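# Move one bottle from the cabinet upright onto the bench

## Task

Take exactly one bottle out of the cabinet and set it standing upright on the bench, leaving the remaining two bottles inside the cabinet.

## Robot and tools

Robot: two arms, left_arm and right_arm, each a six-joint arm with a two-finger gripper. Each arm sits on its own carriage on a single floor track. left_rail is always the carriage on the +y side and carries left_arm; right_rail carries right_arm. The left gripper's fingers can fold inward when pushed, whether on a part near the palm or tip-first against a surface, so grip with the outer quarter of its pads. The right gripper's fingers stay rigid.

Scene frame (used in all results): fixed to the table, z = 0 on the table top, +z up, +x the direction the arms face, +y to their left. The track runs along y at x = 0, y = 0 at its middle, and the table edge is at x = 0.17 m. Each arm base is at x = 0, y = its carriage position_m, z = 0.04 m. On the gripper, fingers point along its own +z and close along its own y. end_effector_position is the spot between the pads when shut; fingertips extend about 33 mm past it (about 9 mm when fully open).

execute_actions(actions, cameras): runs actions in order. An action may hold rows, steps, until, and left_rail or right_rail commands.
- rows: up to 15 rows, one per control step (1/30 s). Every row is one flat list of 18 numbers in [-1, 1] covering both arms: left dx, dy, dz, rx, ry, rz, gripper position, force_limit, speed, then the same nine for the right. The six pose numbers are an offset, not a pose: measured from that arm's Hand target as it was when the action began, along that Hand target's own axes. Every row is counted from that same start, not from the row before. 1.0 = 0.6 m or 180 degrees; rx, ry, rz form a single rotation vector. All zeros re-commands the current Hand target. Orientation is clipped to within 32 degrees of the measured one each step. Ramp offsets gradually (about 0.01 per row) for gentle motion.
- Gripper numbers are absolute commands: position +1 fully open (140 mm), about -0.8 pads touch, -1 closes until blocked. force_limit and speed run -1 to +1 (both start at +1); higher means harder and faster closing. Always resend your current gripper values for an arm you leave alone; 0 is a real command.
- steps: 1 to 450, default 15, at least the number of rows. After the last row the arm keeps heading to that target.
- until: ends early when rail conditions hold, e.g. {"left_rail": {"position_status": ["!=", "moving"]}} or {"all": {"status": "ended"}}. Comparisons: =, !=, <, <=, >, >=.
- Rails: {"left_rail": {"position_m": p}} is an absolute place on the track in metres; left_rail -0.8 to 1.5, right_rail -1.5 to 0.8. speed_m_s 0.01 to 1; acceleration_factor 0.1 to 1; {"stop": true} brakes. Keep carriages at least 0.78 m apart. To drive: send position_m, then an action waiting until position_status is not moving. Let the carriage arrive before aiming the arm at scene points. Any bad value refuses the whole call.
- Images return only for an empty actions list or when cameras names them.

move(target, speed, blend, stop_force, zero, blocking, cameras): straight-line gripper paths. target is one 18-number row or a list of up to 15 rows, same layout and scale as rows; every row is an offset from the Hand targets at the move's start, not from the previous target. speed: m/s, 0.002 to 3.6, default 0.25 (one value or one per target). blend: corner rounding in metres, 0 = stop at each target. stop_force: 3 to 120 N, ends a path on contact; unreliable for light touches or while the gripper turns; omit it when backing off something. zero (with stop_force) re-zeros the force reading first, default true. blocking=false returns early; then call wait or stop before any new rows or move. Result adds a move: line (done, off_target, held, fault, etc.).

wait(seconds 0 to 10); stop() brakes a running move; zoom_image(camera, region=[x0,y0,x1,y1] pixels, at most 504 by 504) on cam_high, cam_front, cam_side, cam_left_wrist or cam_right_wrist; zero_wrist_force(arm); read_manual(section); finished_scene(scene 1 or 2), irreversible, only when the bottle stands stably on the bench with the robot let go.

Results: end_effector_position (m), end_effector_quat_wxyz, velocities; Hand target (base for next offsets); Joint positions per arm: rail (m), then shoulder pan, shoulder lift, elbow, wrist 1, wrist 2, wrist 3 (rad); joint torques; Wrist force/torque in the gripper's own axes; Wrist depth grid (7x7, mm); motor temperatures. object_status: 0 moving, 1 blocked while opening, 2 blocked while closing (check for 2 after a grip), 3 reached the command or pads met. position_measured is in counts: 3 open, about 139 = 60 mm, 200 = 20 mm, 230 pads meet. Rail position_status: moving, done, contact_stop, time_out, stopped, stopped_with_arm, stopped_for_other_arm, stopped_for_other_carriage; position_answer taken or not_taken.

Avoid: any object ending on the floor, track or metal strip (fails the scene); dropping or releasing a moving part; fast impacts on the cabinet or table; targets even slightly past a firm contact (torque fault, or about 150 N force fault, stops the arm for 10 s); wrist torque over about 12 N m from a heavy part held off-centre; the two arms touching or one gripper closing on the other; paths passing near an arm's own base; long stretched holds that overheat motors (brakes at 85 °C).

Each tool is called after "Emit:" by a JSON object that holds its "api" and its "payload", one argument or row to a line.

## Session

Emit:
{"api": "execute_actions", "payload": {
  "actions": []
}}

Scene clock: 0.00 s.
left_arm: end_effector_position=(+0.3456, +1.0736, +0.5800) position_measured=3 object_status=3 end_effector_quat_wxyz=(+0.000, +0.000, +1.000, +0.000) | right_arm: end_effector_position=(+0.3456, -1.0473, +0.5800) position_measured=3 object_status=3 end_effector_quat_wxyz=(+0.000, +0.000, +1.000, +0.000)
Joint positions: left_arm=[1.046 -0.316 -1.725 0.971 -0.816 -1.571 -0.316] | right_arm=[-1.075 -0.316 -1.725 0.971 -0.816 -1.571 -0.316]
Joint velocities: within noise
Joint torques (N m): no reading
Motor temperatures (°C): left_arm=[31 26 28 37 33 37] | right_arm=[29 28 32 34 37 35]
Wrist force (N): no reading
Wrist torque (N m): no reading
Wrist force, peak (N): no reading
Wrist depth (mm): cam_left_wrist=[623 625 - 650 615 637 679 / 652 - - - 656 - - / - - - - 729 - 669 / - 124 - - - 152 135 / - 129 - - 822 822 110 / - 846 816 - - 862 104 / - 1821 1764 1896 1821 1821 -] | cam_right_wrist=[668 660 630 609 642 634 610 / - - - - - - - / - - 758 727 689 - - / - 725 735 745 745 - 696 / - 125 807 750 - - 106 / - - - - - 807 106 / - 1973 1761 1732 1790 1746 1869]
Hand target: left_arm +0.3456, +1.0736, +0.5800; +0.000, +0.000, +1.000, +0.000 | right_arm +0.3456, -1.0473, +0.5800; +0.000, +0.000, +1.000, +0.000
Tool commands: left_gripper/position=+1.0 left_gripper/force_limit=+1.0 left_gripper/speed=+1.0 right_gripper/position=+1.0 right_gripper/force_limit=+1.0 right_gripper/speed=+1.0
left_rail: position_m=1.046 position_status=done
right_rail: position_m=-1.075 position_status=done
camera_calibration:
cam_left_wrist: T_world_to_cam=[[-0.0279662, 0.999478, -0.0161729, -1.04096], [0.939949, 0.0317994, 0.339829, -0.550395], [0.340166, -0.00569796, -0.940348, 0.577062], [0, 0, 0, 1]] pos_world=[0.291935, 1.06121, 0.712844]
cam_right_wrist: T_world_to_cam=[[0.0150573, 0.998906, -0.0442752, 1.07591], [0.956791, -0.00153436, 0.290772, -0.486811], [0.290386, -0.0467403, -0.955768, 0.543782], [0, 0, 0, 1]] pos_world=[0.29167, -1.05006, 0.708917]

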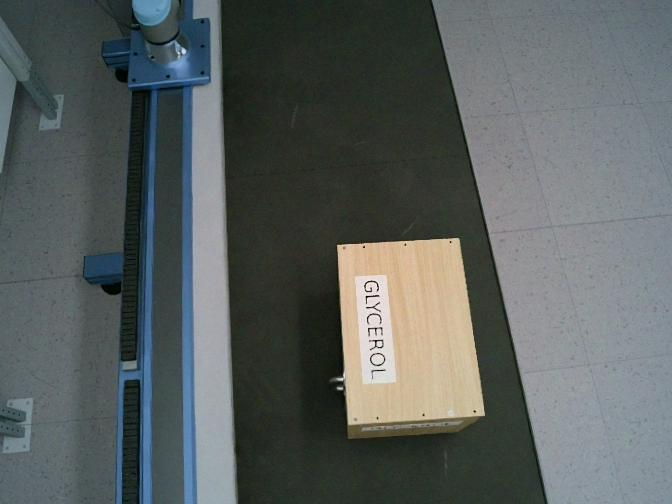

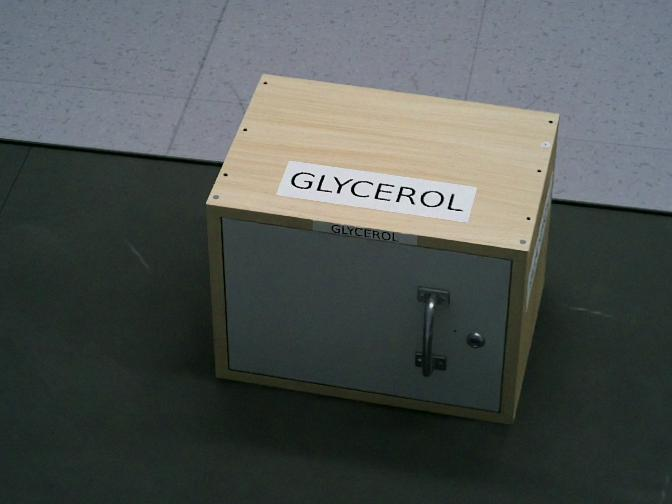

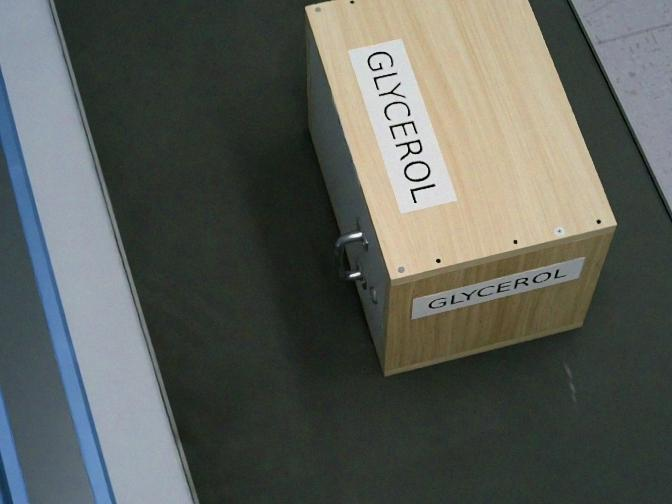

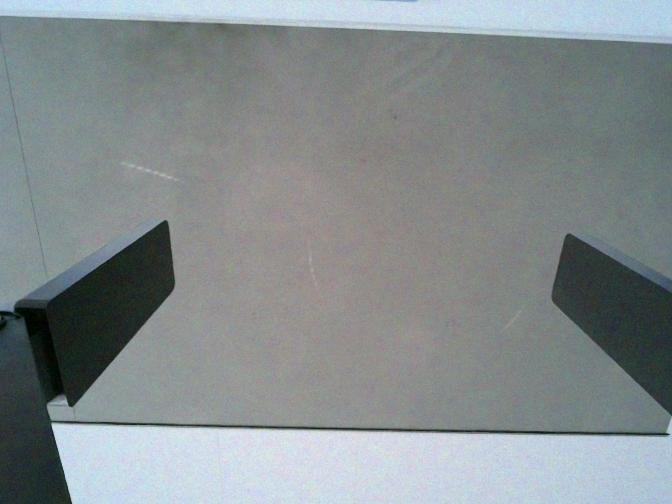

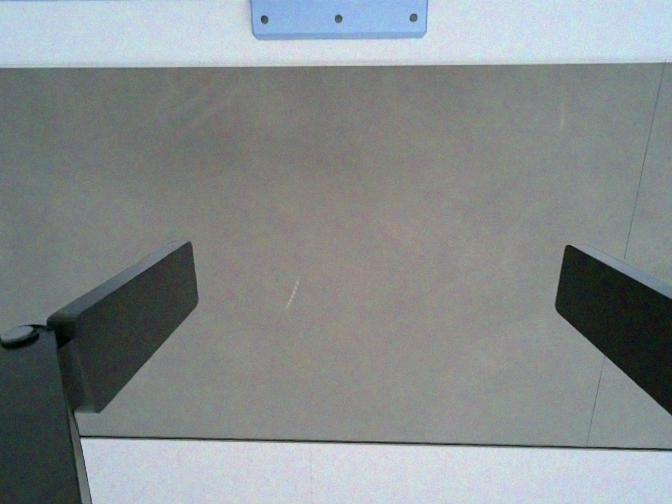

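Emit:
{"api": "execute_actions", "payload": {
  "actions": [
    {"right_rail":{"position_m":-0.7,"speed_m_s":0.4,"acceleration_factor":0.5},"steps":150,"until":{"right_rail":{"position_status":["!=","moving"]}}}
  ]
}}

Emit:
{"api": "move", "payload": {
  "target": [
    [0,0,0,0,0,0,1,1,1,0,0,0,0,0,0.4,1,-1,-0.3],
    [0,0,0,0,0,0,1,1,1,0,0,0,0,0,0.8,1,-1,-0.3],
    [0,0,0,0,0,0,1,1,1,0,0,0,0,0,1,1,-1,-0.3]
  ],
  "blend": 0.02,
  "speed": 0.6
}}

Emit:
{"api": "move", "payload": {
  "target": [
    [0,0,0,0,0,0,1,1,1,-0.136,-0.7435,0.213,0,0,0,0.3,-1,-0.3],
    [0,0,0,0,0,0,1,1,1,-0.2927,-0.9867,0.3,0,0.2,0,0.3,-1,-0.3],
    [0,0,0,0,0,0,1,1,1,-0.2927,-0.9867,0.4133,0,0.42,0,0.3,-1,-0.3]
  ],
  "blend": 0.02,
  "speed": 0.3,
  "cameras": ["all"]
}}

Scene clock: 8.43 s.
left_arm: end_effector_position=(+0.3456, +1.0736, +0.5800) position_measured=3 object_status=3 end_effector_quat_wxyz=(+0.000, +0.000, +1.000, +0.000) | right_arm: end_effector_position=(+0.3456, -0.6728, +0.5800) position_measured=3 object_status=3 end_effector_quat_wxyz=(+0.000, +0.000, +1.000, +0.000)
Joint positions: left_arm=[1.046 -0.316 -1.725 0.971 -0.816 -1.571 -0.316] | right_arm=[-0.7 -0.316 -1.725 0.971 -0.816 -1.571 -0.316]
Joint torques (N m): left_arm=[0.99 -11.13 -17.59 -2.9 0.13 0.33] | right_arm=[1.24 -14.8 -18.06 -2.81 -0.07 -0.24]
Wrist force (N): left_arm=[0.0 0.3 -0.2] | right_arm=[0.0 0.1 0.2]
Wrist torque (N m): left_arm=[0.07 0.01 0.00] | right_arm=[0.03 -0.01 0.00]
Wrist force, peak (N): left_arm=[-0.1 0.0 -0.5] | right_arm=[0.3 -1.6 0.0]
Wrist depth (mm): cam_left_wrist=[- 622 622 663 632 - - / - - 683 673 - - 671 / - - 669 656 - - 744 / - 123 - - - - 128 / - 119 - - - - 114 / - - - - - - 104 / - 1821 1792 1751 1764 1806 1821] | cam_right_wrist=[660 662 646 602 636 640 636 / 676 - 685 - - 654 - / - 668 - - - 687 - / 748 135 - - 735 725 595 / - 116 795 - 798 758 107 / - - - - - 842 101 / - 1869 1869 1869 1955 1885 1790]
Hand target: left_arm +0.3456, +1.0736, +0.5800; +0.000, +0.000, +1.000, +0.000 | right_arm +0.3456, -0.6728, +0.5800; +0.000, +0.000, +1.000, +0.000
Tool commands: left_gripper/position=+1.0 left_gripper/force_limit=+1.0 left_gripper/speed=+1.0 right_gripper/position=+1.0 right_gripper/force_limit=+1.0 right_gripper/speed=+1.0
left_rail: position_m=1.046 position_status=done
right_rail: position_m=-0.700 speed_m_s=0.40 position_status=done

Scene clock: 13.03 s.
left_arm: end_effector_position=(+0.3456, +1.0736, +0.5800) position_measured=3 object_status=3 end_effector_quat_wxyz=(+0.000, +0.000, +1.000, +0.000) | right_arm: end_effector_position=(+0.3456, -0.6728, +0.5800) position_measured=3 object_status=3 end_effector_quat_wxyz=(+0.000, +1.000, +0.000, +0.000)
Joint positions: left_arm=[1.046 -0.316 -1.725 0.971 -0.816 -1.571 -0.316] | right_arm=[-0.7 -0.316 -1.725 0.971 -0.816 -1.571 2.825]
Joint torques (N m): left_arm=[-0.27 -11.01 -18.39 -3.08 0.09 0.43] | right_arm=[9.47 1.81 -36.99 -0.43 -1.65 1.76]
Wrist force (N): left_arm=[-0.2 0.1 0.1] | right_arm=[-0.1 0.2 -0.3]
Wrist torque (N m): left_arm=[0.01 0.04 0.00] | right_arm=[0.07 0.00 -0.10]
Wrist force, peak (N): left_arm=[0.3 0.4 0.2] | right_arm=[-1.3 0.1 -0.2]
Wrist depth (mm): cam_left_wrist=[- 623 615 608 654 615 627 / 650 671 - - - - - / - - 683 711 - 698 716 / - 127 774 732 - 700 138 / - 120 779 759 - - 114 / - - - - - - 104 / 1821 1792 1821 1778 1806 1792 1778] | cam_right_wrist=[544 - 610 - 652 - - / 701 666 - - - - 628 / - 775 - - 679 676 701 / - 144 778 753 742 - 131 / - 117 600 681 735 - 106 / - 1853 513 531 585 856 101 / - 2196 411 564 1821 1937 -]
Hand target: left_arm +0.3456, +1.0736, +0.5800; +0.000, +0.000, +1.000, +0.000 | right_arm +0.3456, -0.6728, +0.5800; +0.000, +1.000, +0.000, +0.000
Off the commanded pose: left_arm 0.000 m, 0 deg | right_arm 0.000 m, 0 deg.
left_rail: position_m=1.046 position_status=done
right_rail: position_m=-0.700 speed_m_s=0.40 position_status=done
move: done; blend cut to 0 m at target 1

Scene clock: 17.67 s.
left_arm: end_effector_position=(+0.3456, +1.0736, +0.5800) position_measured=3 object_status=3 end_effector_quat_wxyz=(+0.000, +0.000, +1.000, +0.000) | right_arm: end_effector_position=(+0.1700, -0.0807, +0.3320) position_measured=91 object_status=3 end_effector_quat_wxyz=(+0.000, +0.790, +0.000, +0.613)
Joint positions: left_arm=[1.046 -0.316 -1.725 0.971 -0.816 -1.571 -0.316] | right_arm=[-0.7 1.568 -1.154 1.638 -2.067 -2.89 4.701]
Joint torques (N m): left_arm=[0.13 -10.75 -18.35 -2.95 -0.07 0.61] | right_arm=[9.39 -14.22 -5.04 -5.86 -6.1 -0.97]
Wrist force (N): left_arm=[0.0 0.0 -0.2] | right_arm=[2.1 0.2 1.0]
Wrist torque (N m): left_arm=[-0.01 0.00 0.00] | right_arm=[-0.18 -0.52 0.32]
Wrist force, peak (N): left_arm=[-0.1 0.5 -0.3] | right_arm=[2.3 0.1 0.9]
Wrist depth (mm): cam_left_wrist=[610 - - 608 625 639 627 / - - - - 641 - 656 / - - - 729 - 656 652 / - 127 707 727 - 720 136 / - 128 - - - - 114 / - - 846 - - - 104 / 1751 - 1945 1764 1806 1881 1806] | cam_right_wrist=[- - - - 4955 - - / 5073 414 413 497 437 383 2841 / 2841 914 432 - - 3738 3228 / 713 - 119 - - 141 772 / - - 116 561 548 127 86 / - - - - 470 443 - / - - - - - - -]
Hand target: left_arm +0.3456, +1.0736, +0.5800; +0.000, +0.000, +1.000, +0.000 | right_arm +0.1700, -0.0807, +0.3320; +0.000, +0.790, +0.000, +0.613
Off the commanded pose: left_arm 0.000 m, 0 deg | right_arm 0.000 m, 0 deg.
left_rail: position_m=1.046 position_status=done
right_rail: position_m=-0.700 speed_m_s=0.40 position_status=done
move: done
camera_calibration:
cam_left_wrist: T_world_to_cam=[[-0.0279662, 0.999478, -0.0161729, -1.04096], [0.939949, 0.0317994, 0.339829, -0.550395], [0.340166, -0.00569796, -0.940348, 0.577062], [0, 0, 0, 1]] pos_world=[0.291935, 1.06121, 0.712844]
cam_right_wrist: T_world_to_cam=[[0.0389983, -0.99891, -0.025633, -0.0694619], [-0.519717, 0.00163289, -0.854337, 0.38625], [0.853448, 0.0466395, -0.519087, 0.16979], [0, 0, 0, 1]] pos_world=[0.0585426, -0.0779359, 0.416343]

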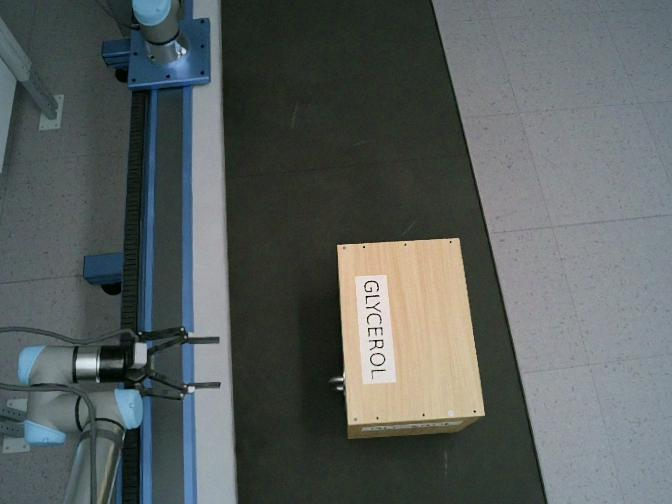

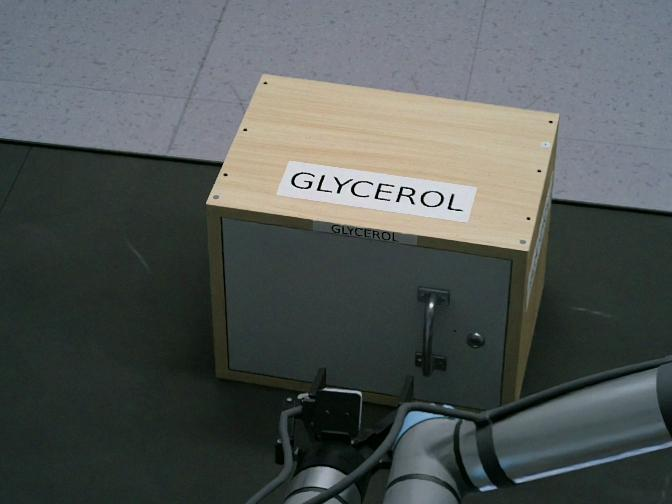

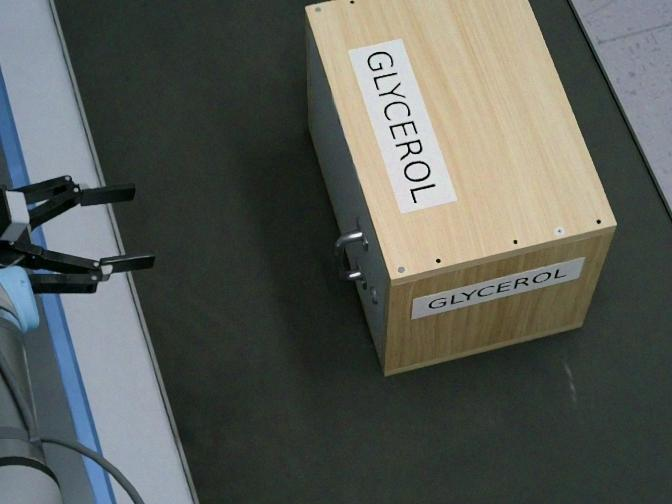

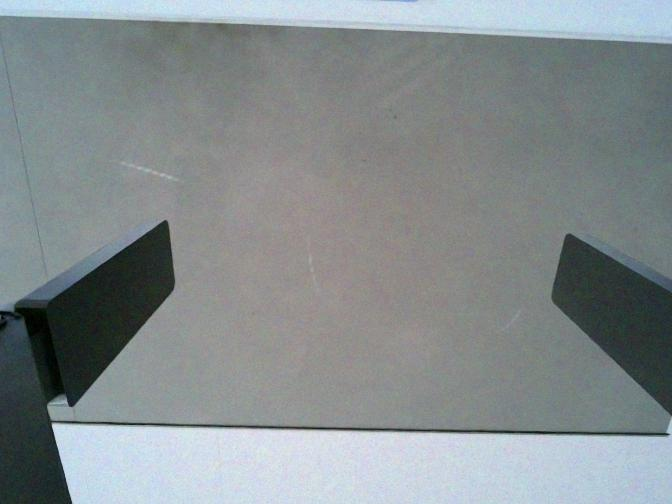

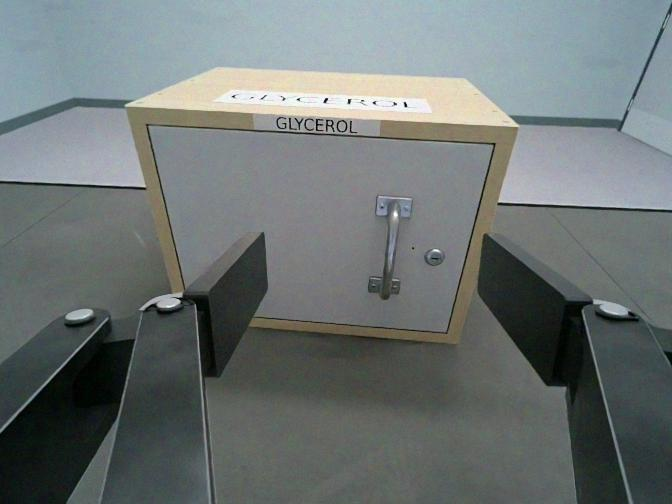

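Emit:
{"api": "move", "payload": {
  "target": [0,0,0,0,0,0,1,1,1,-0.2035,0.05,0.27,0,0,0,0,-1,-0.3],
  "cameras": ["cam_right_wrist","cam_side","cam_high"]
}}

Scene clock: 20.60 s.
left_arm: end_effector_position=(+0.3456, +1.0736, +0.5800) position_measured=3 object_status=3 end_effector_quat_wxyz=(+0.000, +0.000, +1.000, +0.000) | right_arm: end_effector_position=(+0.2965, -0.1107, +0.1735) position_measured=129 object_status=3 end_effector_quat_wxyz=(+0.000, +0.790, +0.000, +0.613)
Joint positions: left_arm=[1.046 -0.316 -1.725 0.971 -0.816 -1.571 -0.316] | right_arm=[-0.7 1.351 -0.832 1.832 -3.275 -2.809 3.981]
Joint torques (N m): left_arm=[0.36 -10.74 -18 -3.06 -0.16 0.66] | right_arm=[-9.53 -15.6 0.3 -5.86 0.78 -1.56]
Wrist force (N): left_arm=[0.0 0.0 -0.3] | right_arm=[2.5 0.4 0.8]
Wrist torque (N m): left_arm=[-0.01 0.00 0.00] | right_arm=[-0.12 -0.57 0.46]
Wrist force, peak (N): left_arm=[0.4 0.5 -0.1] | right_arm=[0.2 0.0 -7.2]
Wrist depth (mm): cam_left_wrist=[- 610 - 630 - 654 605 / - 663 - - 663 - 656 / 694 696 683 - 739 698 696 / 707 124 - - - - 128 / - 128 - 766 - - 114 / - - - 822 - - 104 / 1751 1806 1792 1792 1806 1806 1835] | cam_right_wrist=[- 259 257 - 243 233 - / 298 291 283 275 265 253 - / 328 322 316 301 293 288 - / 381 363 339 319 316 315 - / - 91 106 341 333 102 88 / - - 71 - 283 - - / - - - 245 248 - -]
Hand target: left_arm +0.3456, +1.0736, +0.5800; +0.000, +0.000, +1.000, +0.000 | right_arm +0.2965, -0.1107, +0.1735; +0.000, +0.790, +0.000, +0.613
Off the commanded pose: left_arm 0.000 m, 0 deg | right_arm 0.000 m, 0 deg.
left_rail: position_m=1.046 position_status=done
right_rail: position_m=-0.700 speed_m_s=0.40 position_status=done
move: done
camera_calibration:
cam_right_wrist: T_world_to_cam=[[0.0387706, -0.99892, -0.0256163, -0.108389], [-0.519794, 0.00173293, -0.85429, 0.316643], [0.853412, 0.0464365, -0.519165, -0.0190416], [0, 0, 0, 1]] pos_world=[0.185042, -0.107937, 0.257843]
Images, in order (width x height): cam_high 672x504, cam_side 672x504, cam_right_wrist 672x504.

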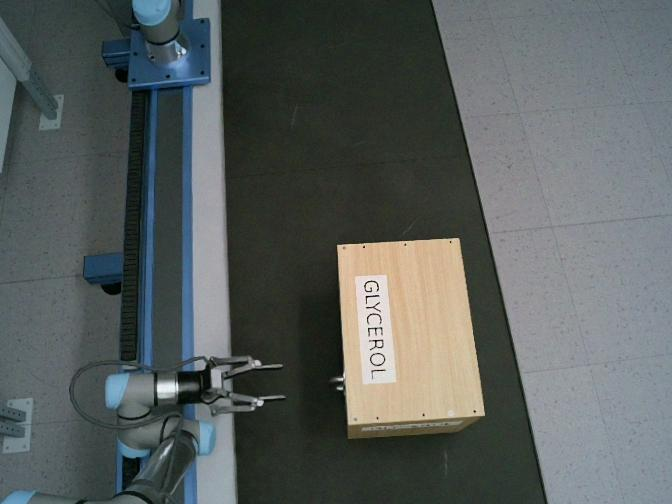

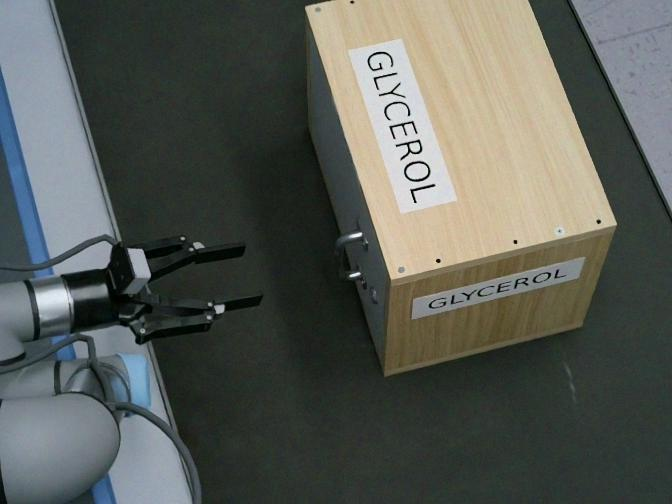

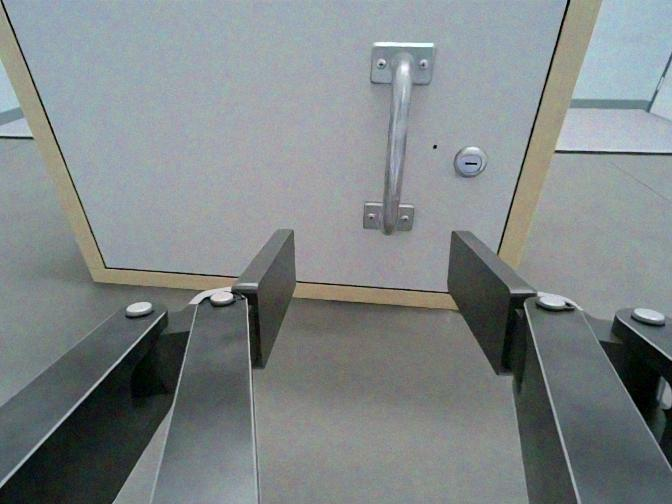

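Emit:
{"api": "move", "payload": {
  "target": [0,0,0,0,0,0,1,1,1,0.049,0.03,0.1138,0,0,0,0,-1,-0.3],
  "cameras": ["cam_right_wrist"],
  "speed": 0.15,
  "stop_force": 10
}}

Scene clock: 24.63 s.
left_arm: end_effector_position=(+0.3456, +1.0736, +0.5800) position_measured=3 object_status=3 end_effector_quat_wxyz=(+0.000, +0.000, +1.000, +0.000) | right_arm: end_effector_position=(+0.3700, -0.1287, +0.1850) position_measured=129 object_status=3 end_effector_quat_wxyz=(+0.000, +0.790, +0.000, +0.613)
Joint positions: left_arm=[1.046 -0.316 -1.725 0.971 -0.816 -1.571 -0.316] | right_arm=[-0.7 1.217 -0.82 1.825 -3.508 -2.711 3.735]
Joint torques (N m): left_arm=[1.21 -10.97 -17.89 -2.97 -0.28 0.88] | right_arm=[-9.25 -15.35 -30.04 -4.96 1.19 -1.63]
Wrist force (N): left_arm=[0.1 0.2 -0.1] | right_arm=[2.4 0.1 0.3]
Wrist torque (N m): left_arm=[0.05 -0.02 0.01] | right_arm=[-0.21 -0.53 0.44]
Wrist force, peak (N): left_arm=[0.3 0.5 -0.2] | right_arm=[2.8 0.6 1.8]
Wrist depth (mm): cam_left_wrist=[622 615 618 658 634 600 647 / 630 617 663 700 - 662 - / 679 - 671 698 605 700 - / 707 127 - 727 - - 135 / - 119 - - - - 114 / - 825 - - - 837 109 / 1778 1792 1468 1821 1778 1792 1850] | cam_right_wrist=[199 195 187 187 183 175 172 / 220 215 211 201 195 195 194 / - - 230 222 218 213 640 / - 272 248 215 236 231 - / 306 96 107 280 - 102 85 / - - 112 310 - - - / - - - - 249 - -]
Hand target: left_arm +0.3456, +1.0736, +0.5800; +0.000, +0.000, +1.000, +0.000 | right_arm +0.3700, -0.1287, +0.1850; +0.000, +0.790, +0.000, +0.613
Off the commanded pose: left_arm 0.000 m, 0 deg | right_arm 0.000 m, 0 deg.
left_rail: position_m=1.046 position_status=done
right_rail: position_m=-0.700 speed_m_s=0.40 position_status=done
move: done
camera_calibration:
cam_right_wrist: T_world_to_cam=[[0.0391369, -0.998906, -0.0255963, -0.129022], [-0.519596, 0.00153608, -0.854411, 0.364661], [0.853515, 0.0467387, -0.518967, -0.0750042], [0, 0, 0, 1]] pos_world=[0.258543, -0.125935, 0.269343]
Images, in order (width x height): cam_right_wrist 672x504.

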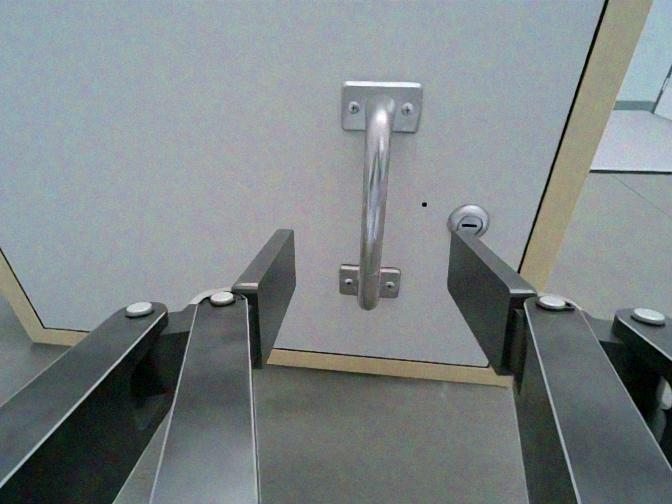

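Emit:
{"api": "move", "payload": {
  "target": [0,0,0,0,0,0,1,1,1,0.0158,0,0.0613,0,0,0,0,-1,-0.3],
  "cameras": ["cam_right_wrist"],
  "speed": 0.05,
  "stop_force": 6
}}

Emit:
{"api": "execute_actions", "payload": {
  "actions": [
    {"rows":[[0,0,0,0,0,0,1,1,1,0,0,0,0,0,0,-1,-0.2,-1]],"steps":110}
  ],
  "cameras": ["cam_right_wrist"]
}}

Scene clock: 28.17 s.
left_arm: end_effector_position=(+0.3456, +1.0736, +0.5800) position_measured=3 object_status=3 end_effector_quat_wxyz=(+0.000, +0.000, +1.000, +0.000) | right_arm: end_effector_position=(+0.4080, -0.1287, +0.1850) position_measured=129 object_status=3 end_effector_quat_wxyz=(+0.000, +0.790, +0.000, +0.613)
Joint positions: left_arm=[1.046 -0.316 -1.725 0.971 -0.816 -1.571 -0.316] | right_arm=[-0.7 1.155 -0.796 1.787 -3.566 -2.659 3.654]
Joint torques (N m): left_arm=[1.13 -10.28 -17.99 -3.17 -0.29 1.12] | right_arm=[-9.26 -16.24 -30.62 -5.08 1.53 -1.62]
Wrist force (N): left_arm=[0.0 -0.1 -0.4] | right_arm=[2.7 0.3 0.6]
Wrist torque (N m): left_arm=[-0.02 0.00 0.01] | right_arm=[-0.14 -0.61 0.46]
Wrist force, peak (N): left_arm=[0.4 0.0 -0.5] | right_arm=[2.8 0.3 0.8]
Wrist depth (mm): cam_left_wrist=[575 604 - 629 591 636 632 / 623 - - - - 683 645 / - - - - - - - / - 123 - - - - 129 / - 119 - - - - 114 / - - 834 - - - 104 / 1764 1764 1821 1737 1821 1821 1821] | cam_right_wrist=[164 159 155 150 148 145 140 / 180 178 173 163 161 160 154 / 195 196 187 187 177 174 168 / 232 217 200 201 196 189 188 / - 96 107 226 232 102 378 / - - 106 276 258 - - / - - - 260 260 - -]
Hand target: left_arm +0.3456, +1.0736, +0.5800; +0.000, +0.000, +1.000, +0.000 | right_arm +0.4080, -0.1287, +0.1850; +0.000, +0.790, +0.000, +0.613
Off the commanded pose: left_arm 0.000 m, 0 deg | right_arm 0.000 m, 0 deg.
left_rail: position_m=1.046 position_status=done
right_rail: position_m=-0.700 speed_m_s=0.40 position_status=done
move: done
camera_calibration:
cam_right_wrist: T_world_to_cam=[[0.0391369, -0.998906, -0.0255963, -0.130509], [-0.519596, 0.00153608, -0.854411, 0.384406], [0.853515, 0.0467387, -0.518967, -0.107438], [0, 0, 0, 1]] pos_world=[0.296543, -0.125935, 0.269343]
Images, in order (width x height): cam_right_wrist 672x504.

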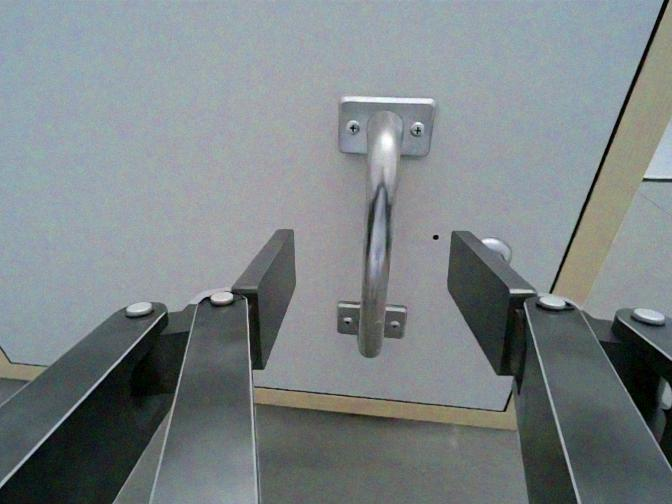

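Scene clock: 32.03 s.
left_arm: end_effector_position=(+0.3456, +1.0736, +0.5800) position_measured=3 object_status=3 end_effector_quat_wxyz=(+0.000, +0.000, +1.000, +0.000) | right_arm: end_effector_position=(+0.4080, -0.1287, +0.1850) position_measured=213 object_status=2 end_effector_quat_wxyz=(+0.000, +0.790, +0.000, +0.613)
Joint positions: left_arm=[1.046 -0.316 -1.725 0.971 -0.816 -1.571 -0.316] | right_arm=[-0.7 1.155 -0.796 1.787 -3.566 -2.659 3.654]
Joint torques (N m): left_arm=[1.52 -10.26 -18.42 -3.11 -0.23 1.32] | right_arm=[4.02 -38.74 -29.74 -4.54 1.24 -1.61]
Wrist force (N): left_arm=[-0.1 0.0 -0.1] | right_arm=[-4.9 9.6 -5.1]
Wrist torque (N m): left_arm=[0.00 0.02 0.00] | right_arm=[-0.39 -0.66 0.89]
Wrist force, peak (N): left_arm=[0.2 0.4 0.2] | right_arm=[-6.2 10.2 -4.5]
Wrist depth (mm): cam_left_wrist=[- 645 555 636 639 627 669 / 650 639 677 656 700 658 698 / - 741 - 746 683 675 685 / - 124 - - 722 711 127 / - 119 - 777 - - 114 / - - - - 837 - 104 / 1792 1764 1764 1806 1792 1792 1751] | cam_right_wrist=[161 157 154 151 148 145 141 / 179 177 173 163 161 160 154 / 203 194 190 184 177 173 170 / 228 222 214 165 194 192 443 / 262 247 93 - 88 91 - / - - - - - - - / - - - - - - -]
Hand target: left_arm +0.3456, +1.0736, +0.5800; +0.000, +0.000, +1.000, +0.000 | right_arm +0.4080, -0.1287, +0.1850; +0.000, +0.790, +0.000, +0.613
Off the commanded pose: left_arm 0.000 m, 0 deg | right_arm 0.000 m, 0 deg.
left_rail: position_m=1.046 position_status=done
right_rail: position_m=-0.700 speed_m_s=0.40 position_status=done
camera_calibration:
cam_right_wrist: T_world_to_cam=[[0.0391369, -0.998906, -0.0255963, -0.130509], [-0.519596, 0.00153608, -0.854411, 0.384406], [0.853515, 0.0467387, -0.518967, -0.107438], [0, 0, 0, 1]] pos_world=[0.296543, -0.125935, 0.269343]
Images, in order (width x height): cam_right_wrist 672x504.

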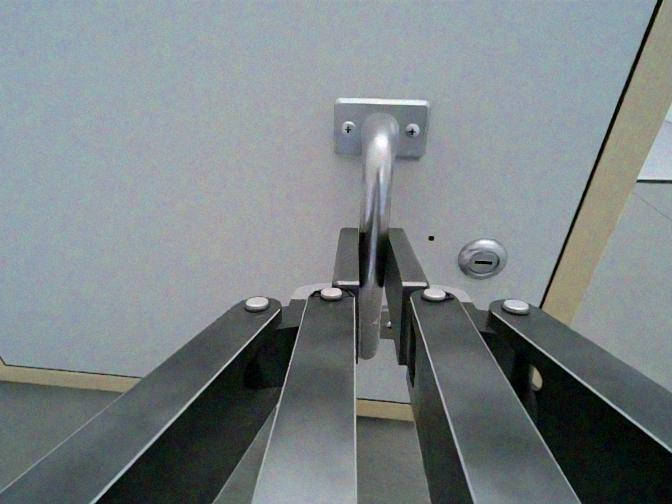

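Emit:
{"api": "move", "payload": {
  "target": [
    [0,0,0,0,0,0,1,1,1,-0.016,-0.0167,-0.0622,0,0,0,-1,-0.2,-1],
    [0,0,0,0,0,0,1,1,1,-0.0311,-0.0417,-0.1211,0,0,0,-1,-0.2,-1],
    [0,0,0,0,0,0,1,1,1,-0.0452,-0.075,-0.176,0,0,0,-1,-0.2,-1]
  ],
  "blend": 0.01,
  "speed": 0.05,
  "stop_force": 60,
  "cameras": ["all"]
}}

Scene clock: 38.37 s.
left_arm: end_effector_position=(+0.3456, +1.0736, +0.5800) position_measured=3 object_status=3 end_effector_quat_wxyz=(+0.000, +0.000, +1.000, +0.000) | right_arm: end_effector_position=(+0.2989, -0.0838, +0.1850) position_measured=213 object_status=2 end_effector_quat_wxyz=(+0.000, +0.790, +0.000, +0.613)
Joint positions: left_arm=[1.046 -0.316 -1.725 0.971 -0.816 -1.571 -0.316] | right_arm=[-0.7 1.357 -0.819 1.749 -3.191 -2.813 3.994]
Joint torques (N m): left_arm=[1.67 -10.83 -17.88 -3.26 -0.48 1.29] | right_arm=[12.66 -73.51 -31.16 -0.21 -1.57 1.12]
Wrist force (N): left_arm=[0.1 -0.1 -0.3] | right_arm=[5.9 5.3 0.8]
Wrist torque (N m): left_arm=[-0.01 -0.03 0.01] | right_arm=[-0.49 -0.26 0.90]
Wrist force, peak (N): left_arm=[-0.2 0.6 -0.3] | right_arm=[9.2 -17.7 6.0]
Wrist depth (mm): cam_left_wrist=[- - - 617 634 643 637 / - - - - - - - / - 702 700 - 727 639 692 / - 127 - - 787 - 137 / - 119 - 813 - - 114 / - - 846 - - - 104 / 1806 1764 1792 1806 1792 1806 1821] | cam_right_wrist=[240 210 183 161 146 133 123 / 274 242 196 178 157 143 132 / 311 271 232 201 171 155 141 / 432 311 255 168 185 173 156 / - - 89 - 88 91 353 / - - - - - - - / - - - - - - -]
Hand target: left_arm +0.3456, +1.0736, +0.5800; +0.000, +0.000, +1.000, +0.000 | right_arm +0.2989, -0.0837, +0.1850; +0.000, +0.790, +0.000, +0.613
Off the commanded pose: left_arm 0.000 m, 0 deg | right_arm 0.000 m, 0 deg.
left_rail: position_m=1.046 position_status=done
right_rail: position_m=-0.700 speed_m_s=0.40 position_status=done
move: done
camera_calibration:
cam_left_wrist: T_world_to_cam=[[-0.0279662, 0.999478, -0.0161729, -1.04096], [0.939949, 0.0317994, 0.339829, -0.550395], [0.340166, -0.00569796, -0.940348, 0.577062], [0, 0, 0, 1]] pos_world=[0.291935, 1.06121, 0.712844]
cam_right_wrist: T_world_to_cam=[[0.0391369, -0.998906, -0.0255963, -0.0812887], [-0.519596, 0.00153608, -0.854411, 0.327649], [0.853515, 0.0467387, -0.518967, -0.0164225], [0, 0, 0, 1]] pos_world=[0.187443, -0.0809355, 0.269343]

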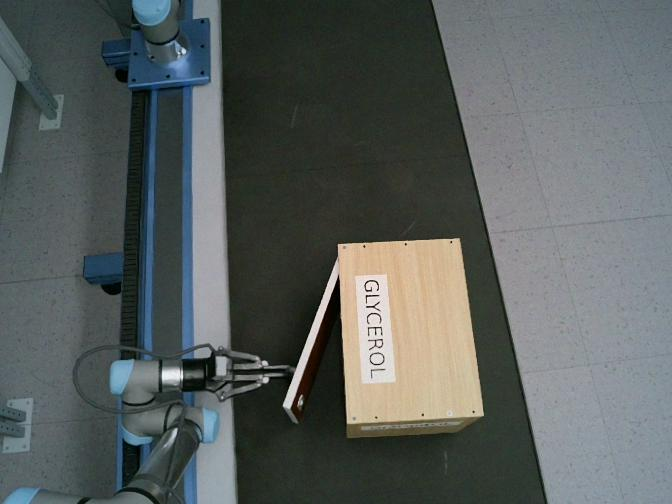

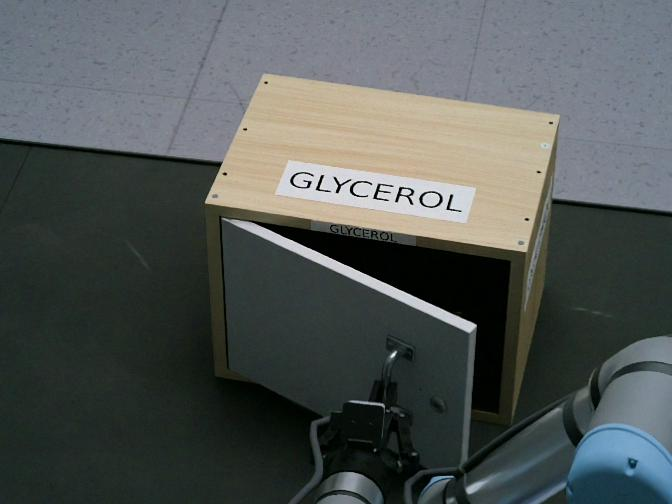

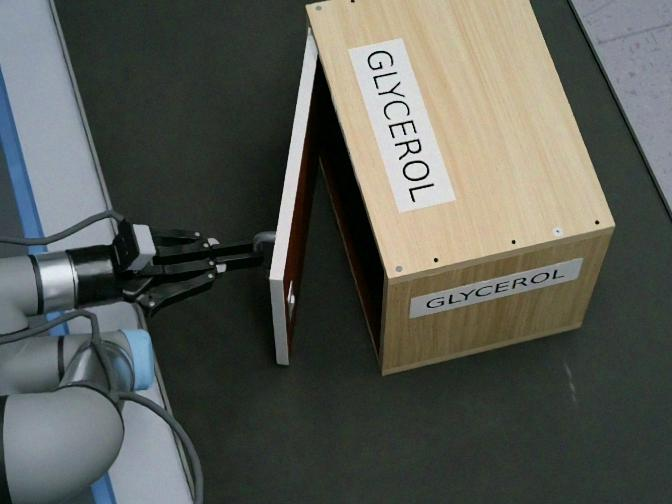

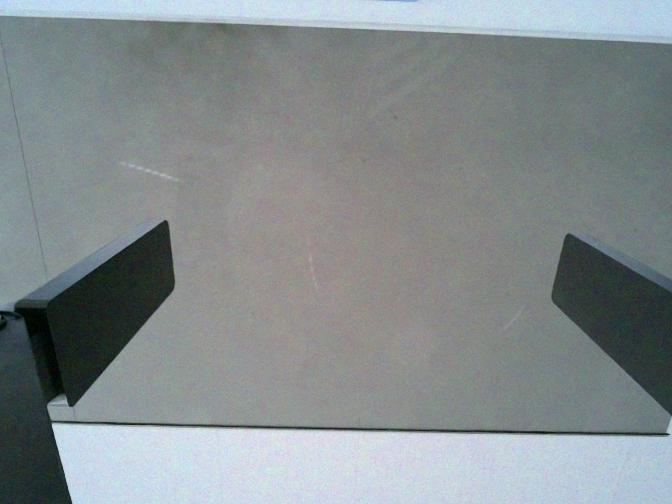

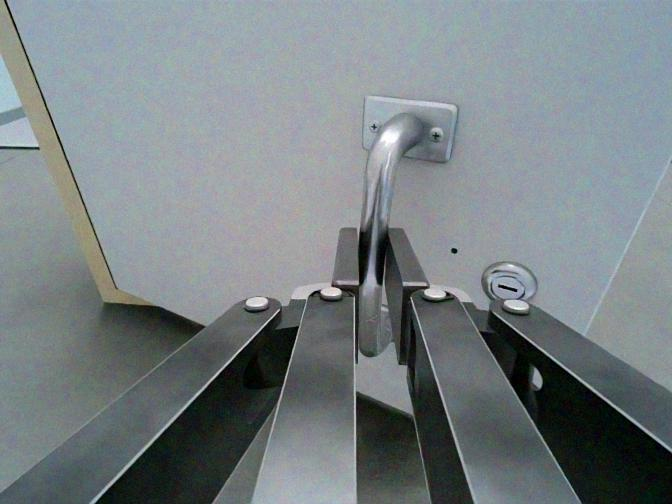

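Emit:
{"api": "execute_actions", "payload": {
  "actions": [
    {"rows":[[0,0,0,0,0,0,1,1,1,0,0,0,0,0,0,0.1,-0.2,-0.5]],"steps":30}
  ]
}}

Emit:
{"api": "move", "payload": {
  "target": [
    [0,0,0,0,0,0,1,1,1,-0.0332,0,-0.1291,0,0,0,0.1,-0.2,-0.5],
    [0,0,0,0,0,0,1,1,1,0.2,0.1,-0.15,0,-0.15,0,0.1,-0.2,-0.5],
    [0,0,0,0,0,0,1,1,1,0.4165,0.2367,-0.1672,0,-0.42,0,0.1,-0.2,-0.5]
  ],
  "blend": 0.03,
  "speed": 0.3
}}

Emit:
{"api": "execute_actions", "payload": {
  "actions": [
    {"rows":[[0,0,0,0,0,0,1,1,1,0,0,0,0,0,0,-1,-1,-0.3]],"right_rail":{"position_m":-0.4},"steps":150,"until":{"right_rail":{"position_status":["!=","moving"]}}}
  ],
  "cameras": ["all"]
}}

Scene clock: 43.80 s.
left_arm: end_effector_position=(+0.3456, +1.0736, +0.5800) position_measured=3 object_status=3 end_effector_quat_wxyz=(+0.000, +0.000, +1.000, +0.000) | right_arm: end_effector_position=(+0.2989, -0.0837, +0.1850) position_measured=117 object_status=3 end_effector_quat_wxyz=(+0.000, +0.790, +0.000, +0.613)
Joint positions: left_arm=[1.046 -0.316 -1.725 0.971 -0.816 -1.571 -0.316] | right_arm=[-0.7 1.357 -0.819 1.749 -3.191 -2.813 3.994]
Joint torques (N m): left_arm=[1.23 -10.79 -19.16 -3.29 -0.41 1.2] | right_arm=[-2.91 -73.65 -28.93 -3.91 -1.56 0.73]
Wrist force (N): left_arm=[0.0 0.3 -0.2] | right_arm=[2.5 -0.1 0.6]
Wrist torque (N m): left_arm=[0.05 0.00 0.00] | right_arm=[-0.21 -0.57 0.38]
Wrist force, peak (N): left_arm=[0.1 0.4 -0.4] | right_arm=[6.8 5.9 0.1]
Wrist depth (mm): cam_left_wrist=[- - - - 617 643 641 / - - - - - - - / - - - 681 - - - / - 123 - - - - 713 / - 118 - - - 761 114 / - - 825 - - - 109 / 1751 1764 1792 1792 1821 1778 1778] | cam_right_wrist=[245 211 184 163 147 134 124 / 276 - 202 179 156 144 132 / 312 267 230 198 171 155 141 / 431 303 159 212 184 164 162 / - 92 116 258 218 108 168 / - - - 274 242 - - / - - - 255 - - -]
Hand target: left_arm +0.3456, +1.0736, +0.5800; +0.000, +0.000, +1.000, +0.000 | right_arm +0.2989, -0.0837, +0.1850; +0.000, +0.790, +0.000, +0.613
Off the commanded pose: left_arm 0.000 m, 0 deg | right_arm 0.000 m, 0 deg.
left_rail: position_m=1.046 position_status=done
right_rail: position_m=-0.700 speed_m_s=0.40 position_status=done

Scene clock: 47.13 s.
left_arm: end_effector_position=(+0.3456, +1.0736, +0.5800) position_measured=3 object_status=3 end_effector_quat_wxyz=(+0.000, +0.000, +1.000, +0.000) | right_arm: end_effector_position=(+0.2639, -0.2257, +0.4520) position_measured=117 object_status=3 end_effector_quat_wxyz=(+0.000, +1.000, +0.000, +0.000)
Joint positions: left_arm=[1.046 -0.316 -1.725 0.971 -0.816 -1.571 -0.316] | right_arm=[-0.7 0.815 -1.429 1.065 -1.206 -1.571 3.957]
Joint torques (N m): left_arm=[1.82 -11 -18.18 -3.22 -0.53 1.17] | right_arm=[-9.03 -10.81 -44.63 -0.3 2.47 -1.54]
Wrist force (N): left_arm=[0.3 0.3 -0.1] | right_arm=[-0.1 -0.1 -0.3]
Wrist torque (N m): left_arm=[0.05 -0.05 0.00] | right_arm=[0.02 0.05 0.08]
Wrist force, peak (N): left_arm=[-0.4 0.1 -0.5] | right_arm=[-0.9 -0.7 -4.9]
Wrist depth (mm): cam_left_wrist=[634 620 625 652 617 641 636 / 716 650 623 679 656 675 - / 707 - - - 692 725 705 / - 123 - 759 - 663 139 / - 119 - - - - 114 / - - - - - - 109 / 1835 1778 1778 1806 1778 1806 1764] | cam_right_wrist=[- 259 - 489 - - 508 / - - 261 574 529 - 523 / - - - 561 568 546 535 / 598 - 134 632 612 590 570 / - 92 107 703 - 108 558 / - - 1522 1522 1626 - - / - - - 1806 - - -]
Hand target: left_arm +0.3456, +1.0736, +0.5800; +0.000, +0.000, +1.000, +0.000 | right_arm +0.2639, -0.2257, +0.4520; +0.000, +1.000, +0.000, +0.000
Off the commanded pose: left_arm 0.000 m, 0 deg | right_arm 0.000 m, 0 deg.
left_rail: position_m=1.046 position_status=done
right_rail: position_m=-0.700 speed_m_s=0.40 position_status=done
move: done

Scene clock: 48.67 s.
left_arm: end_effector_position=(+0.3456, +1.0736, +0.5800) position_measured=3 object_status=3 end_effector_quat_wxyz=(+0.000, +0.000, +1.000, +0.000) | right_arm: end_effector_position=(+0.2639, +0.0742, +0.4520) position_measured=232 object_status=3 end_effector_quat_wxyz=(+0.000, +1.000, +0.000, +0.000)
Joint positions: left_arm=[1.046 -0.316 -1.725 0.971 -0.816 -1.571 -0.316] | right_arm=[-0.4 0.815 -1.429 1.064 -1.206 -1.571 3.956]
Joint torques (N m): left_arm=[2.44 -10.24 -19.12 -3.35 -0.53 1.17] | right_arm=[-3.16 -15.48 -37.2 -0.79 0.07 -1.43]
Wrist force (N): left_arm=[0.0 0.0 -0.2] | right_arm=[-0.1 0.3 -0.2]
Wrist torque (N m): left_arm=[0.01 0.00 0.00] | right_arm=[0.09 0.03 0.08]
Wrist force, peak (N): left_arm=[0.0 0.2 -0.6] | right_arm=[-0.1 1.6 0.2]
Wrist depth (mm): cam_left_wrist=[- 612 665 627 623 662 645 / 654 - - 647 - 637 647 / - - - 688 - 696 - / - 123 - 709 - 718 136 / - 128 754 764 - - 114 / - - 828 - 825 837 109 / 1778 1764 1548 1792 1778 1806 1821] | cam_right_wrist=[- - 544 502 - 293 256 / 538 511 549 534 - - - / - - 556 567 - - - / 623 628 - - 571 621 570 / 652 - 83 - 91 598 574 / 701 - 67 - - - 558 / - - - - - - -]
Hand target: left_arm +0.3456, +1.0736, +0.5800; +0.000, +0.000, +1.000, +0.000 | right_arm +0.2639, +0.0742, +0.4520; +0.000, +1.000, +0.000, +0.000
Off the commanded pose: left_arm 0.000 m, 0 deg | right_arm 0.000 m, 0 deg.
left_rail: position_m=1.046 position_status=done
right_rail: position_m=-0.400 speed_m_s=0.40 position_status=done
camera_calibration:
cam_left_wrist: T_world_to_cam=[[-0.0279662, 0.999478, -0.0161729, -1.04096], [0.939949, 0.0317994, 0.339829, -0.550395], [0.340166, -0.00569796, -0.940348, 0.577062], [0, 0, 0, 1]] pos_world=[0.291935, 1.06121, 0.712844]
cam_right_wrist: T_world_to_cam=[[-0.0150613, -0.998906, -0.0442723, 0.107487], [-0.956763, 0.00153462, 0.290863, 0.135098], [-0.290477, 0.0467389, -0.95574, 0.643954], [0, 0, 0, 1]] pos_world=[0.31793, 0.0770645, 0.580917]

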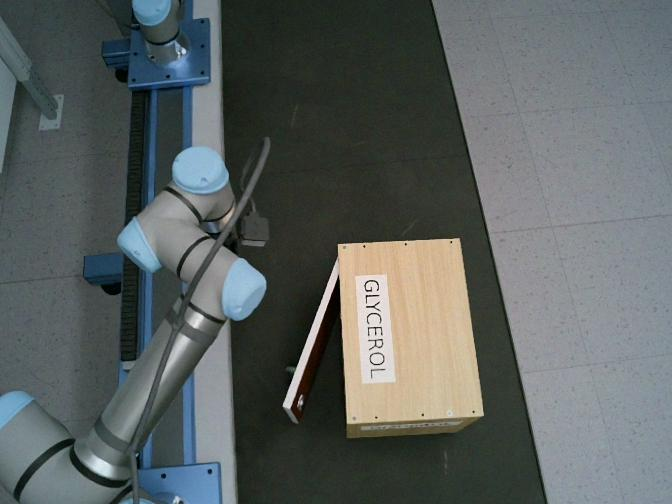

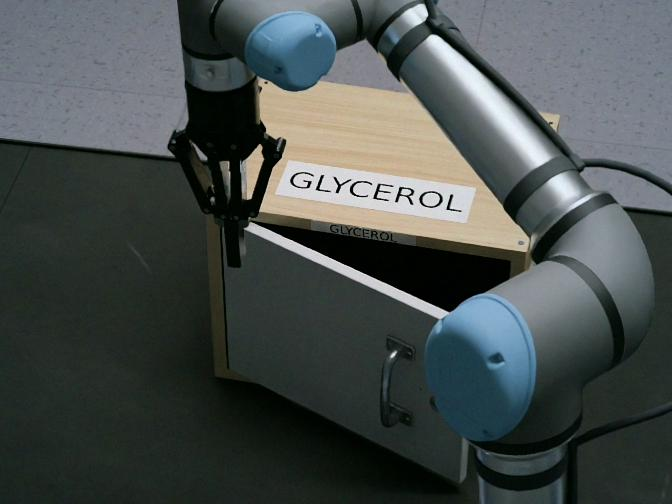

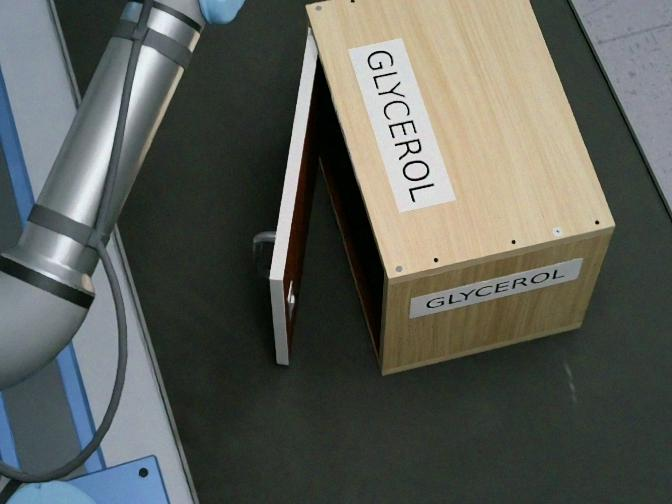

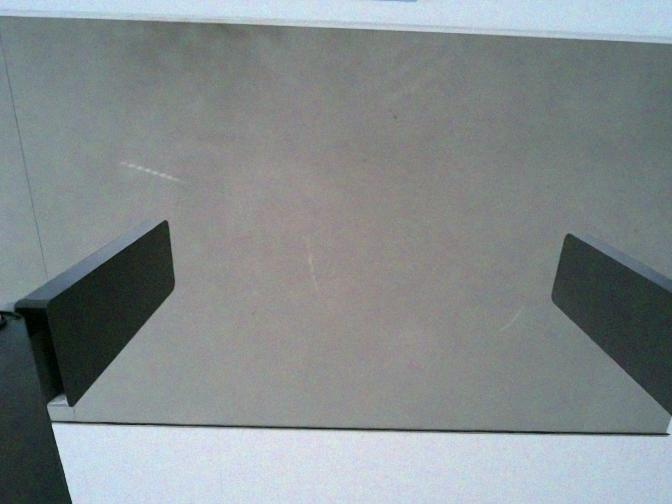

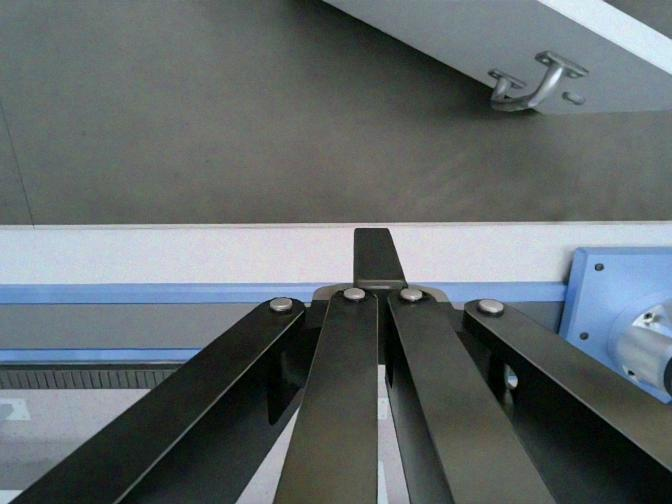

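Emit:
{"api": "move", "payload": {
  "target": [
    [0,0,0,0,0,0,1,1,1,0.18,0.598,0,0,0,0,-1,-1,-0.3],
    [0,0,0,0,0,0,1,1,1,0.18,0.598,0.378,0,0,0,-1,-1,-0.3]
  ],
  "cameras": ["cam_right_wrist","cam_side","cam_high"]
}}

Scene clock: 54.07 s.
left_arm: end_effector_position=(+0.3456, +1.0736, +0.5800) position_measured=3 object_status=3 end_effector_quat_wxyz=(+0.000, +0.000, +1.000, +0.000) | right_arm: end_effector_position=(+0.3719, -0.2846, +0.2253) position_measured=232 object_status=3 end_effector_quat_wxyz=(+0.000, +1.000, +0.000, +0.000)
Joint positions: left_arm=[1.046 -0.316 -1.725 0.971 -0.816 -1.571 -0.316] | right_arm=[-0.4 -0.048 -1.854 2.045 -1.761 -1.571 3.093]
Joint torques (N m): left_arm=[2.8 -10.89 -18.68 -3.41 -0.54 1.23] | right_arm=[5.09 2.01 -5.37 -5.83 2.06 1.08]
Wrist force (N): left_arm=[-0.3 0.3 -0.3] | right_arm=[0.0 0.3 -0.8]
Wrist torque (N m): left_arm=[0.06 0.05 0.00] | right_arm=[0.10 0.00 0.01]
Wrist force, peak (N): left_arm=[-0.2 0.3 -0.8] | right_arm=[0.4 1.9 -0.2]
Wrist depth (mm): cam_left_wrist=[620 - - 671 665 - 634 / 652 - 652 660 - 677 660 / - - - - - 734 - / - 123 - 711 - 151 134 / - 118 - 796 - - 114 / - - - 810 - - 104 / 1778 1806 1792 1806 1792 1792 1764] | cam_right_wrist=[297 294 203 299 - - - / - - - - - - - / - 292 348 343 345 338 342 / 183 - 368 151 - - 359 / 148 168 87 - 90 - 371 / - - 67 - - - - / - - - - - - -]
Hand target: left_arm +0.3456, +1.0736, +0.5800; +0.000, +0.000, +1.000, +0.000 | right_arm +0.3719, -0.2846, +0.2252; +0.000, +1.000, +0.000, +0.000
Off the commanded pose: left_arm 0.000 m, 0 deg | right_arm 0.000 m, 0 deg.
left_rail: position_m=1.046 position_status=done
right_rail: position_m=-0.400 speed_m_s=0.40 position_status=done
move: done
camera_calibration:
cam_right_wrist: T_world_to_cam=[[-0.0150613, -0.998906, -0.0442723, -0.259332], [-0.956763, 0.00153462, 0.290863, 0.304822], [-0.290477, 0.0467389, -0.95574, 0.475401], [0, 0, 0, 1]] pos_world=[0.42583, -0.281735, 0.354217]
Images, in order (width x height): cam_high 672x504, cam_side 672x504, cam_right_wrist 672x504.

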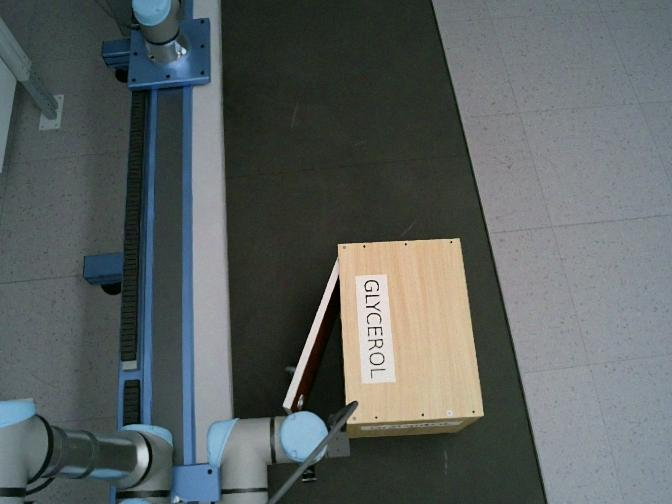

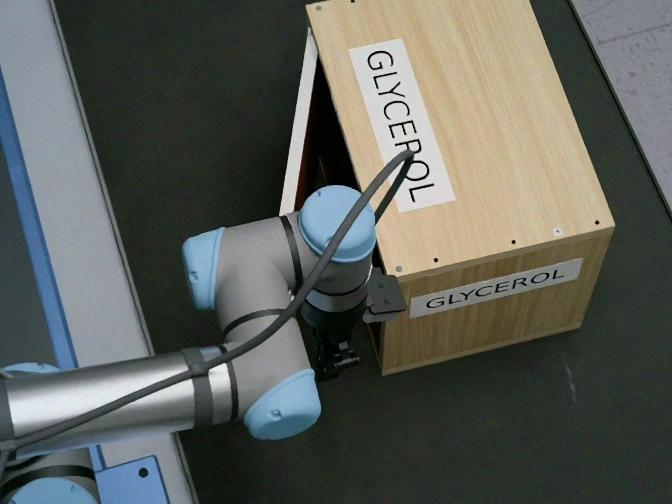

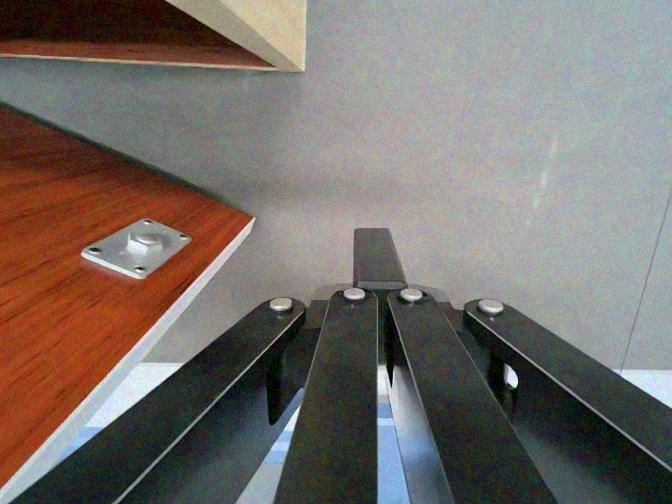

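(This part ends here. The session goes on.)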